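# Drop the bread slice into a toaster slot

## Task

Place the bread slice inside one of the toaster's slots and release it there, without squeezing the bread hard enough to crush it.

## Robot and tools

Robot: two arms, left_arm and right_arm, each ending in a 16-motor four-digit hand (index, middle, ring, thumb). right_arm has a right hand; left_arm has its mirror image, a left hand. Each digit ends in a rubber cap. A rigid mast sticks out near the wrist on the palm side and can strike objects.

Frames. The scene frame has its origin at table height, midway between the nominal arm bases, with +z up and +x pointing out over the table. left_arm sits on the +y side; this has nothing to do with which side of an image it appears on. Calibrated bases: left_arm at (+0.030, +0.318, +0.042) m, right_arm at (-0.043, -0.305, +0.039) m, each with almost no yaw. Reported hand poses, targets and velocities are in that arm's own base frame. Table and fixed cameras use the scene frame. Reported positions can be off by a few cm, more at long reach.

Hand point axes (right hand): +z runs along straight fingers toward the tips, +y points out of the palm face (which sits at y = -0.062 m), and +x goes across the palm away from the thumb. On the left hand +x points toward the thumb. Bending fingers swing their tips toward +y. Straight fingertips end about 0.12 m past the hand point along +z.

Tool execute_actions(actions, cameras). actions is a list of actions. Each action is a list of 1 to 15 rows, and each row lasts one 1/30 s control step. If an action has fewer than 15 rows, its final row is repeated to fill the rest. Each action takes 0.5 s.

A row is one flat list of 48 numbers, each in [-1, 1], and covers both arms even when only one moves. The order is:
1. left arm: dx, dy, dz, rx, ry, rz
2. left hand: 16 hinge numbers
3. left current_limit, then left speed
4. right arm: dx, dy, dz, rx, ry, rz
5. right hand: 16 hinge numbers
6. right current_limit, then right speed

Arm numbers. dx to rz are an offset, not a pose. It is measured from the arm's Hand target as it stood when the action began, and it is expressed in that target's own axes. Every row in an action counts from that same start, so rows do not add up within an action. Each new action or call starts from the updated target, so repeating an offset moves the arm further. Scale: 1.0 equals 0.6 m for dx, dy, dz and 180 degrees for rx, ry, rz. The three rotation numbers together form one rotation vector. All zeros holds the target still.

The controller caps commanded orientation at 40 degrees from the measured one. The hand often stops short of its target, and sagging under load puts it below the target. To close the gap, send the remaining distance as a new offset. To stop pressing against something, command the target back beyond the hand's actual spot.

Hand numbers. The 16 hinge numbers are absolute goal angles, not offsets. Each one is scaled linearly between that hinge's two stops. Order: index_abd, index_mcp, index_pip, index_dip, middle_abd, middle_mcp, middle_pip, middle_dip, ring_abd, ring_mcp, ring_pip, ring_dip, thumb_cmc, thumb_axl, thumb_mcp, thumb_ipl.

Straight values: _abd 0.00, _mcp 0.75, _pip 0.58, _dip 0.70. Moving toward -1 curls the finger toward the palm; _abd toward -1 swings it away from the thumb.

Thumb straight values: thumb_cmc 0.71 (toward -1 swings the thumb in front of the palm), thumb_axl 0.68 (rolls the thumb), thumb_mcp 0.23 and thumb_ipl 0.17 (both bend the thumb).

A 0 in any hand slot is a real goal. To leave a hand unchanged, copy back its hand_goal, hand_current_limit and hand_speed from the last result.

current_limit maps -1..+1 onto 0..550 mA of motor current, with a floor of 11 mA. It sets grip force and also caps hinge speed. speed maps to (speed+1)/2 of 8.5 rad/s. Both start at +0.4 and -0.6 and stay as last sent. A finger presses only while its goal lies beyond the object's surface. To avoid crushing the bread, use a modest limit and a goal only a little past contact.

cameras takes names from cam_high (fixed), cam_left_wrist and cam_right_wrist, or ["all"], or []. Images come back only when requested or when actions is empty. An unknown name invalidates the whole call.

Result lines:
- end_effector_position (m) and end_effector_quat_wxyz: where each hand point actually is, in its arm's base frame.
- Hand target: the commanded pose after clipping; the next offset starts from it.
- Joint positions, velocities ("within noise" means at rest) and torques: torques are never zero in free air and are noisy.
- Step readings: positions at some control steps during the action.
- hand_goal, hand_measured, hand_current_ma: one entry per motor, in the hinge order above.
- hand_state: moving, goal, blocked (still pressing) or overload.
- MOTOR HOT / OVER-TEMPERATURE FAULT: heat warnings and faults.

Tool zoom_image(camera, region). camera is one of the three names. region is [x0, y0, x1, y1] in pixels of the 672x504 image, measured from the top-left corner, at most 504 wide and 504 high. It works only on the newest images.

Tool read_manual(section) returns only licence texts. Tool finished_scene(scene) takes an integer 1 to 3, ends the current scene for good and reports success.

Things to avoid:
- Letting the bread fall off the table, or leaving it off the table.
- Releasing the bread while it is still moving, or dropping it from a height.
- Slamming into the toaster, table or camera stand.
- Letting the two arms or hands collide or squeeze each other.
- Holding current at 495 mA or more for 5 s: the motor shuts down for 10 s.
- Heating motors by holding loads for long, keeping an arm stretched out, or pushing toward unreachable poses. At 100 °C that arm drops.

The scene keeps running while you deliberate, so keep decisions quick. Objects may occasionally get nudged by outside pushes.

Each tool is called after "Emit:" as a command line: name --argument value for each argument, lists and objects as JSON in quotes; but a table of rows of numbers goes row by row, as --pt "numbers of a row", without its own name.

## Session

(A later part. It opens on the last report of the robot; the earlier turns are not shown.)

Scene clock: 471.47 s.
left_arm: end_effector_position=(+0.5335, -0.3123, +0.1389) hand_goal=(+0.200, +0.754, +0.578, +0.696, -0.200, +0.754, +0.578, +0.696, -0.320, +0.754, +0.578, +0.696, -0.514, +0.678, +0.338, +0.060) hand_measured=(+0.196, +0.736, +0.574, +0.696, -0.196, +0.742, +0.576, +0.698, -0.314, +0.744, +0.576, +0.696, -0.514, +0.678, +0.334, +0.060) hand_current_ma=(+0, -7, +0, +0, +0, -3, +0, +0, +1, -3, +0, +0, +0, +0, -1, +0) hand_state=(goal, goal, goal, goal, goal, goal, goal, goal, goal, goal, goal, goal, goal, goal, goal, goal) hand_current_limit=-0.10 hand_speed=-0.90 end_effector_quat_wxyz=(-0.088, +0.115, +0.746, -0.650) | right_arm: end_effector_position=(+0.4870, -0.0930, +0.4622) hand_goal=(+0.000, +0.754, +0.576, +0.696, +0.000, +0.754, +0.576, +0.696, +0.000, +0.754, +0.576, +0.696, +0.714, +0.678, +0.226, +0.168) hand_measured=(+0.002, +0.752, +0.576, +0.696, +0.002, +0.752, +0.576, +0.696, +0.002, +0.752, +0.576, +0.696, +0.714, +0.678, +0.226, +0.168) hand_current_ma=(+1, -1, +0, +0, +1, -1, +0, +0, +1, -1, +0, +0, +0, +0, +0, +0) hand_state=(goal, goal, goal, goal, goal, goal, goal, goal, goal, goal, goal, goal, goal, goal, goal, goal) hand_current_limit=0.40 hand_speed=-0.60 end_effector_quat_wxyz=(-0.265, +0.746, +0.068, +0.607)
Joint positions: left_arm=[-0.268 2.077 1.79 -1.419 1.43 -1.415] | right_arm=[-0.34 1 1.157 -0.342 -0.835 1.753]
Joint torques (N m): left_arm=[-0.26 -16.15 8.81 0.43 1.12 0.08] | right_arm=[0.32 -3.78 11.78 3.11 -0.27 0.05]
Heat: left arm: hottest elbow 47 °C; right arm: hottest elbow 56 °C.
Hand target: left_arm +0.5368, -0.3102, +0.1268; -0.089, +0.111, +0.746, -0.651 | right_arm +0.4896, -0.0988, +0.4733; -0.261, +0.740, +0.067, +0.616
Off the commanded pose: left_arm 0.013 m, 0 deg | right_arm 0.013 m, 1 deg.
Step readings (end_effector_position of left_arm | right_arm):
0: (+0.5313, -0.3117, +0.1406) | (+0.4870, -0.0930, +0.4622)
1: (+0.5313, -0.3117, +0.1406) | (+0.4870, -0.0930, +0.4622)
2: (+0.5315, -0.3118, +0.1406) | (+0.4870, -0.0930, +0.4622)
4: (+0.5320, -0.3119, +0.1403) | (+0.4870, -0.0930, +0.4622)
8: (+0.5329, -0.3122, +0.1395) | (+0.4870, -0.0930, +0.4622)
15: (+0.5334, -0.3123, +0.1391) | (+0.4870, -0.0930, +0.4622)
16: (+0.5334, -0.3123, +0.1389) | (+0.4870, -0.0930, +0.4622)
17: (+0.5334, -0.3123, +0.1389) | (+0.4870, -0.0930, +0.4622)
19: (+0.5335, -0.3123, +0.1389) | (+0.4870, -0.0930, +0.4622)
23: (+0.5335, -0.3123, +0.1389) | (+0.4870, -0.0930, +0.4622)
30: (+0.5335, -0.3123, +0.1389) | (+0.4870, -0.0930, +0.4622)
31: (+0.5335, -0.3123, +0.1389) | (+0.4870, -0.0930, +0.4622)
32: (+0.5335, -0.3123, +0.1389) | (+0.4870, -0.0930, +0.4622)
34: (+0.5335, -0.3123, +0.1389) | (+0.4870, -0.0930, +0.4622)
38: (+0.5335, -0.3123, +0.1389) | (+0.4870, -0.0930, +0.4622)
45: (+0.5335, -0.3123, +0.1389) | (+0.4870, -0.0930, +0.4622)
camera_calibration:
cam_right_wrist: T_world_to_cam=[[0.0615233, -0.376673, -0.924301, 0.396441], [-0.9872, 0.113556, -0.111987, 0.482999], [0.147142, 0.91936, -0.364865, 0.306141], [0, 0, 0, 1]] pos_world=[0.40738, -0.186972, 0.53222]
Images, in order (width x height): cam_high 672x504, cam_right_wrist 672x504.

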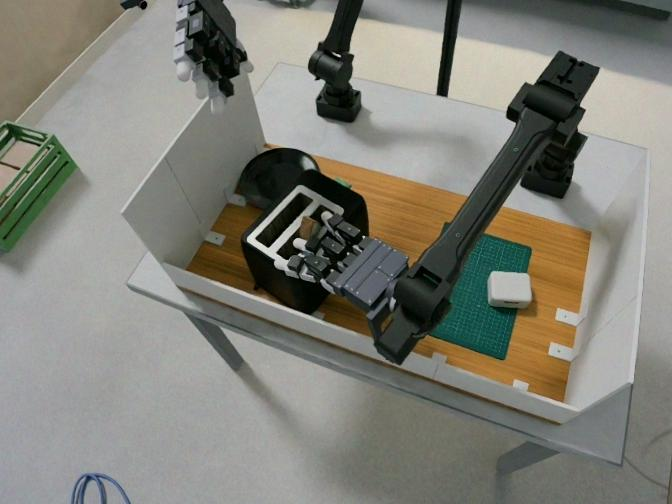

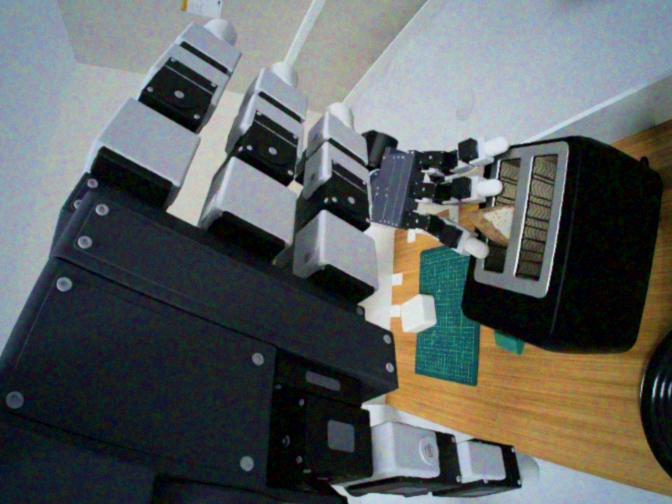

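Emit:
execute_actions --actions '[[[0,0,0,0,0,0,0.3,0.754,0.577,0.696,-0.26,0.754,0.577,0.696,-0.4,0.754,0.577,0.696,-0.514,0.677,0.337,0.059,-0.1,-0.85,0,0,0,0,0,0,0,0.754,0.576,0.696,0,0.754,0.576,0.696,0,0.754,0.576,0.696,0.714,0.678,0.226,0.168,0.4,-0.6]],[[-0.0134,-0.0492,-0.0106,0,0,0,0.3,0.754,0.577,0.696,-0.26,0.754,0.577,0.696,-0.4,0.754,0.577,0.696,-0.514,0.677,0.337,0.059,-0.1,-0.85,0,0,0,0,0,0,0,0.754,0.576,0.696,0,0.754,0.576,0.696,0,0.754,0.576,0.696,0.714,0.678,0.226,0.168,0.4,-0.6]],[[-0.001,-0.0661,-0.0092,0,0,0,0.3,0.754,0.577,0.696,-0.26,0.754,0.577,0.696,-0.4,0.754,0.577,0.696,-0.514,0.677,0.337,0.059,-0.1,-0.85,0,0,0,0,0,0,0,0.754,0.576,0.696,0,0.754,0.576,0.696,0,0.754,0.576,0.696,0.714,0.678,0.226,0.168,0.4,-0.6]]]' --cameras '["cam_high","cam_right_wrist"]'

Emit:
zoom_image --camera "cam_high" --region '[240, 160, 350, 270]'

Scene clock: 479.17 s.
left_arm: end_effector_position=(+0.5280, -0.3109, +0.1678) hand_goal=(+0.300, +0.754, +0.578, +0.696, -0.260, +0.754, +0.578, +0.696, -0.400, +0.754, +0.578, +0.696, -0.514, +0.678, +0.338, +0.060) hand_measured=(+0.296, +0.736, +0.574, +0.696, -0.256, +0.742, +0.576, +0.698, -0.396, +0.744, +0.576, +0.696, -0.514, +0.678, +0.334, +0.060) hand_current_ma=(+0, -7, +0, +0, +0, -3, +0, +0, +0, -3, +0, +0, +0, +0, -1, +0) hand_state=(goal, goal, goal, goal, goal, goal, goal, goal, goal, goal, goal, goal, goal, goal, goal, goal) hand_current_limit=-0.10 hand_speed=-0.85 end_effector_quat_wxyz=(-0.115, +0.090, +0.749, -0.646) | right_arm: end_effector_position=(+0.4870, -0.0930, +0.4622) hand_goal=(+0.000, +0.754, +0.576, +0.696, +0.000, +0.754, +0.576, +0.696, +0.000, +0.754, +0.576, +0.696, +0.714, +0.678, +0.226, +0.168) hand_measured=(+0.002, +0.752, +0.576, +0.696, +0.002, +0.752, +0.576, +0.696, +0.002, +0.752, +0.576, +0.696, +0.714, +0.678, +0.226, +0.168) hand_current_ma=(+1, -1, +0, +0, +1, -1, +0, +0, +1, -1, +0, +0, +0, +0, +0, +0) hand_state=(goal, goal, goal, goal, goal, goal, goal, goal, goal, goal, goal, goal, goal, goal, goal, goal) hand_current_limit=0.40 hand_speed=-0.60 end_effector_quat_wxyz=(-0.265, +0.746, +0.068, +0.607)
Joint positions: left_arm=[-0.268 2.077 1.861 -1.551 1.43 -1.43] | right_arm=[-0.34 1 1.157 -0.342 -0.835 1.753]
Joint torques (N m): left_arm=[0.03 -18.78 14.05 -0.28 1.06 0.06] | right_arm=[0.26 -4.01 11.75 3.11 -0.27 0.05]
Heat: left arm: hottest elbow 47 °C; right arm: hottest elbow 56 °C.
Hand target: left_arm +0.5448, -0.3101, +0.1970; -0.089, +0.111, +0.746, -0.651 | right_arm +0.4896, -0.0988, +0.4733; -0.261, +0.740, +0.067, +0.616
Off the commanded pose: left_arm 0.034 m, 4 deg | right_arm 0.013 m, 1 deg.
Step readings (end_effector_position of left_arm | right_arm):
0: (+0.5335, -0.3123, +0.1389) | (+0.4870, -0.0930, +0.4622)
1: (+0.5335, -0.3123, +0.1389) | (+0.4870, -0.0930, +0.4622)
2: (+0.5335, -0.3123, +0.1389) | (+0.4870, -0.0930, +0.4622)
4: (+0.5335, -0.3123, +0.1389) | (+0.4870, -0.0930, +0.4622)
8: (+0.5335, -0.3123, +0.1389) | (+0.4870, -0.0930, +0.4622)
15: (+0.5335, -0.3123, +0.1389) | (+0.4870, -0.0930, +0.4622)
16: (+0.5335, -0.3123, +0.1389) | (+0.4870, -0.0930, +0.4622)
17: (+0.5334, -0.3123, +0.1389) | (+0.4870, -0.0930, +0.4622)
19: (+0.5322, -0.3120, +0.1392) | (+0.4870, -0.0930, +0.4622)
23: (+0.5313, -0.3117, +0.1405) | (+0.4870, -0.0930, +0.4622)
30: (+0.5296, -0.3113, +0.1430) | (+0.4870, -0.0930, +0.4622)
31: (+0.5296, -0.3113, +0.1434) | (+0.4870, -0.0930, +0.4622)
32: (+0.5294, -0.3112, +0.1445) | (+0.4870, -0.0930, +0.4622)
34: (+0.5285, -0.3110, +0.1480) | (+0.4870, -0.0930, +0.4622)
38: (+0.5293, -0.3112, +0.1569) | (+0.4870, -0.0930, +0.4622)
45: (+0.5294, -0.3112, +0.1655) | (+0.4870, -0.0930, +0.4622)
camera_calibration:
cam_right_wrist: T_world_to_cam=[[0.0615233, -0.376673, -0.924301, 0.396441], [-0.9872, 0.113556, -0.111987, 0.482999], [0.147142, 0.91936, -0.364865, 0.306141], [0, 0, 0, 1]] pos_world=[0.40738, -0.186972, 0.53222]
Images, in order (width x height): cam_high 672x504, cam_right_wrist 672x504.

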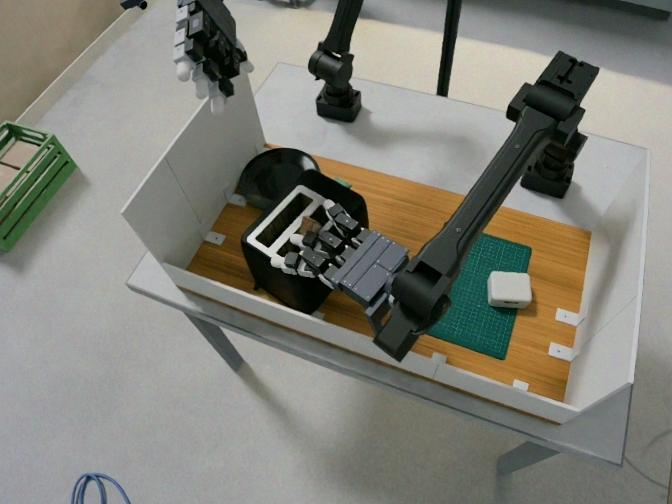

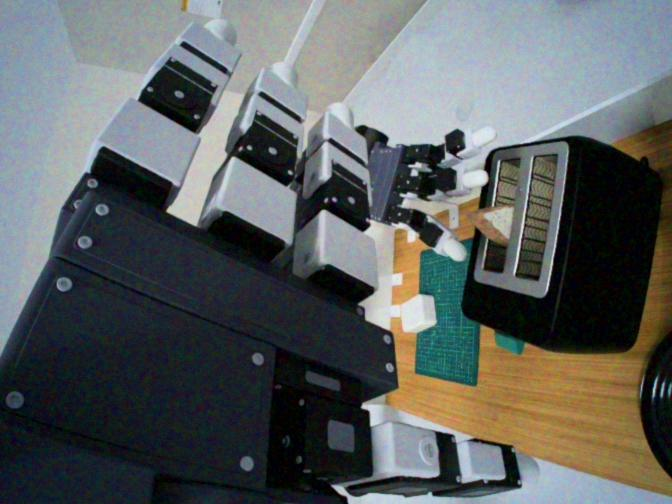

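Scaled by 4.582 from the camera's 672x504 image, which has a finer 960x720 frame.

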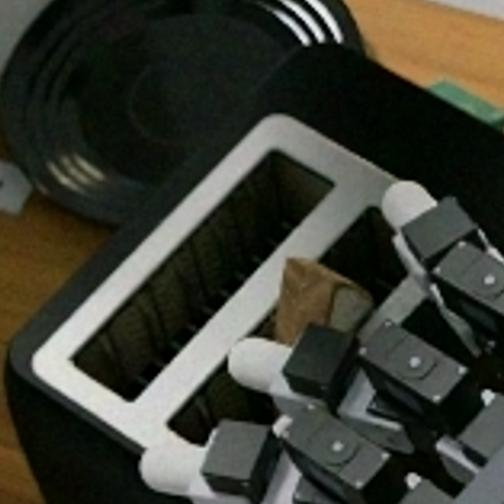

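Emit:
execute_actions --actions '[[[-0.001,-0.0661,-0.0092,0,0,0,0.3,0.754,0.577,0.696,-0.26,0.754,0.577,0.696,-0.4,0.754,0.577,0.696,-0.514,0.677,0.337,0.059,-0.1,-0.85,0,0,0,0,0,0,0,0.754,0.576,0.696,0,0.754,0.576,0.696,0,0.754,0.576,0.696,0.714,0.678,0.226,0.168,0.4,-0.6]],[[0.0083,-0.0492,-0.1103,0,0,0,0.3,0.754,0.577,0.696,-0.26,0.754,0.577,0.696,-0.4,0.754,0.577,0.696,-0.514,0.677,0.337,0.059,-0.1,-0.85,0,0,0,0,0,0,0,0.754,0.576,0.696,0,0.754,0.576,0.696,0,0.754,0.576,0.696,0.714,0.678,0.226,0.168,0.4,-0.6]]]' --cameras '["cam_high","cam_right_wrist"]'

Emit:
zoom_image --camera "cam_right_wrist" --region '[420, 140, 580, 310]'

Scene clock: 484.57 s.
left_arm: end_effector_position=(+0.5516, -0.2436, +0.2493) hand_goal=(+0.300, +0.754, +0.578, +0.696, -0.260, +0.754, +0.578, +0.696, -0.400, +0.754, +0.578, +0.696, -0.514, +0.678, +0.338, +0.060) hand_measured=(+0.296, +0.736, +0.574, +0.696, -0.258, +0.742, +0.576, +0.698, -0.398, +0.744, +0.576, +0.696, -0.514, +0.678, +0.334, +0.060) hand_current_ma=(+0, -7, +0, +0, +0, -3, +0, +0, +0, -3, +0, +0, +0, +0, -1, +0) hand_state=(goal, goal, goal, goal, goal, goal, goal, goal, goal, goal, goal, goal, goal, goal, goal, goal) hand_current_limit=-0.10 hand_speed=-0.85 end_effector_quat_wxyz=(-0.062, +0.061, +0.759, -0.645) | right_arm: end_effector_position=(+0.4870, -0.0930, +0.4622) hand_goal=(+0.000, +0.754, +0.576, +0.696, +0.000, +0.754, +0.576, +0.696, +0.000, +0.754, +0.576, +0.696, +0.714, +0.678, +0.226, +0.168) hand_measured=(+0.002, +0.752, +0.576, +0.696, +0.002, +0.752, +0.576, +0.696, +0.002, +0.752, +0.576, +0.696, +0.714, +0.678, +0.226, +0.168) hand_current_ma=(+1, -1, +0, +0, +1, -1, +0, +0, +1, -1, +0, +0, +0, +0, +0, +0) hand_state=(goal, goal, goal, goal, goal, goal, goal, goal, goal, goal, goal, goal, goal, goal, goal, goal) hand_current_limit=0.40 hand_speed=-0.60 end_effector_quat_wxyz=(-0.265, +0.746, +0.068, +0.607)
Joint positions: left_arm=[-0.151 1.994 1.957 -1.684 1.408 -1.435] | right_arm=[-0.34 1 1.157 -0.342 -0.835 1.753]
Joint torques (N m): left_arm=[-1.61 -17.85 13.9 -0.23 1 -0.09] | right_arm=[0.15 -3.96 11.75 3.12 -0.27 0.05]
Heat: left arm: hottest elbow 47 °C; right arm: hottest elbow 56 °C.
Hand target: left_arm +0.5570, -0.2494, +0.2752; -0.089, +0.111, +0.746, -0.651 | right_arm +0.4896, -0.0988, +0.4733; -0.261, +0.740, +0.067, +0.616
Off the commanded pose: left_arm 0.027 m, 7 deg | right_arm 0.013 m, 1 deg.
joint sent to its limit (left arm) — joint 4 (wrist pitch), lower limit. The joint targets are off in orientation, not in position.
Step readings (end_effector_position of left_arm | right_arm):
0: (+0.5280, -0.3109, +0.1678) | (+0.4870, -0.0930, +0.4622)
1: (+0.5281, -0.3109, +0.1680) | (+0.4870, -0.0930, +0.4622)
2: (+0.5280, -0.3108, +0.1694) | (+0.4870, -0.0930, +0.4622)
4: (+0.5279, -0.3108, +0.1730) | (+0.4870, -0.0930, +0.4622)
8: (+0.5302, -0.3115, +0.1874) | (+0.4870, -0.0930, +0.4622)
15: (+0.5321, -0.3120, +0.2075) | (+0.4870, -0.0930, +0.4622)
16: (+0.5322, -0.3115, +0.2086) | (+0.4870, -0.0930, +0.4622)
17: (+0.5332, -0.3076, +0.2100) | (+0.4870, -0.0930, +0.4622)
19: (+0.5322, -0.3012, +0.2119) | (+0.4870, -0.0930, +0.4622)
23: (+0.5399, -0.2741, +0.2242) | (+0.4870, -0.0930, +0.4622)
30: (+0.5523, -0.2405, +0.2473) | (+0.4870, -0.0930, +0.4622)
camera_calibration:
cam_right_wrist: T_world_to_cam=[[0.0615233, -0.376673, -0.924301, 0.396441], [-0.9872, 0.113556, -0.111987, 0.482999], [0.147142, 0.91936, -0.364865, 0.306141], [0, 0, 0, 1]] pos_world=[0.40738, -0.186972, 0.53222]
Images, in order (width x height): cam_high 672x504, cam_right_wrist 672x504.

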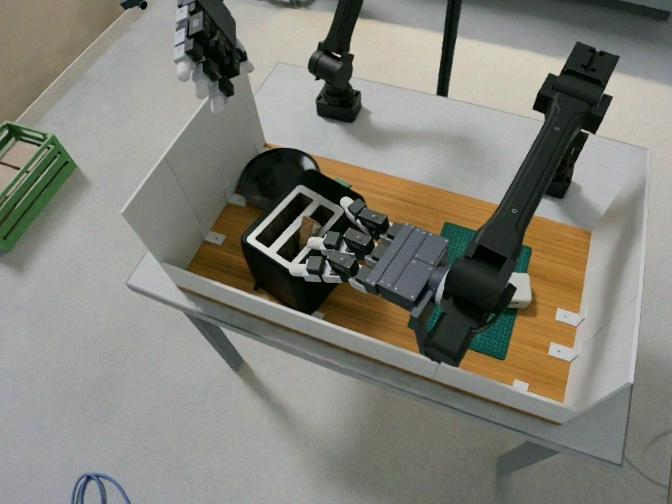

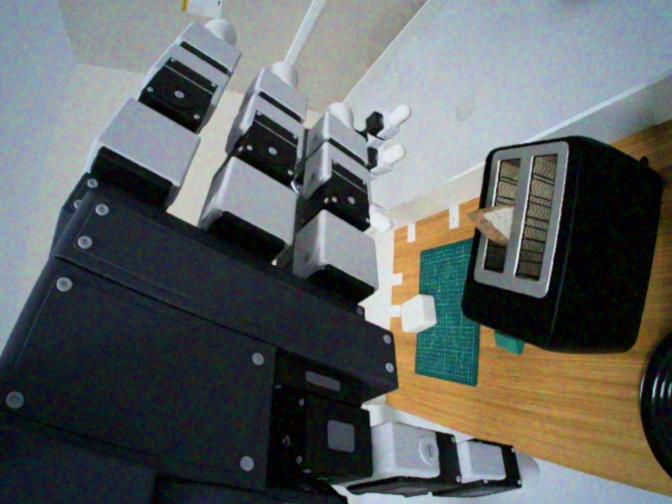

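Scaled by 2.965 from the camera's 672x504 image, which has a finer 960x720 frame.

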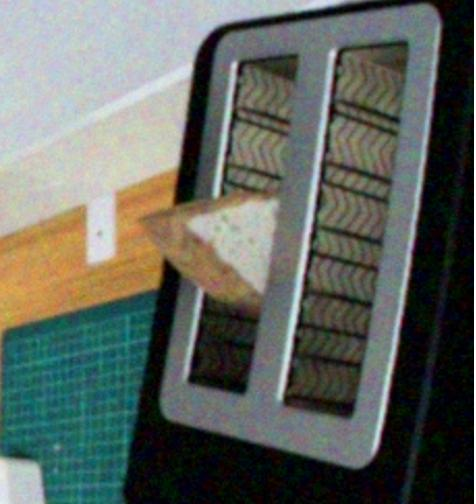

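Bread sits in the slot, hand is clear.

Emit:
finished_scene --scene 3

The scene is finished: the task was done.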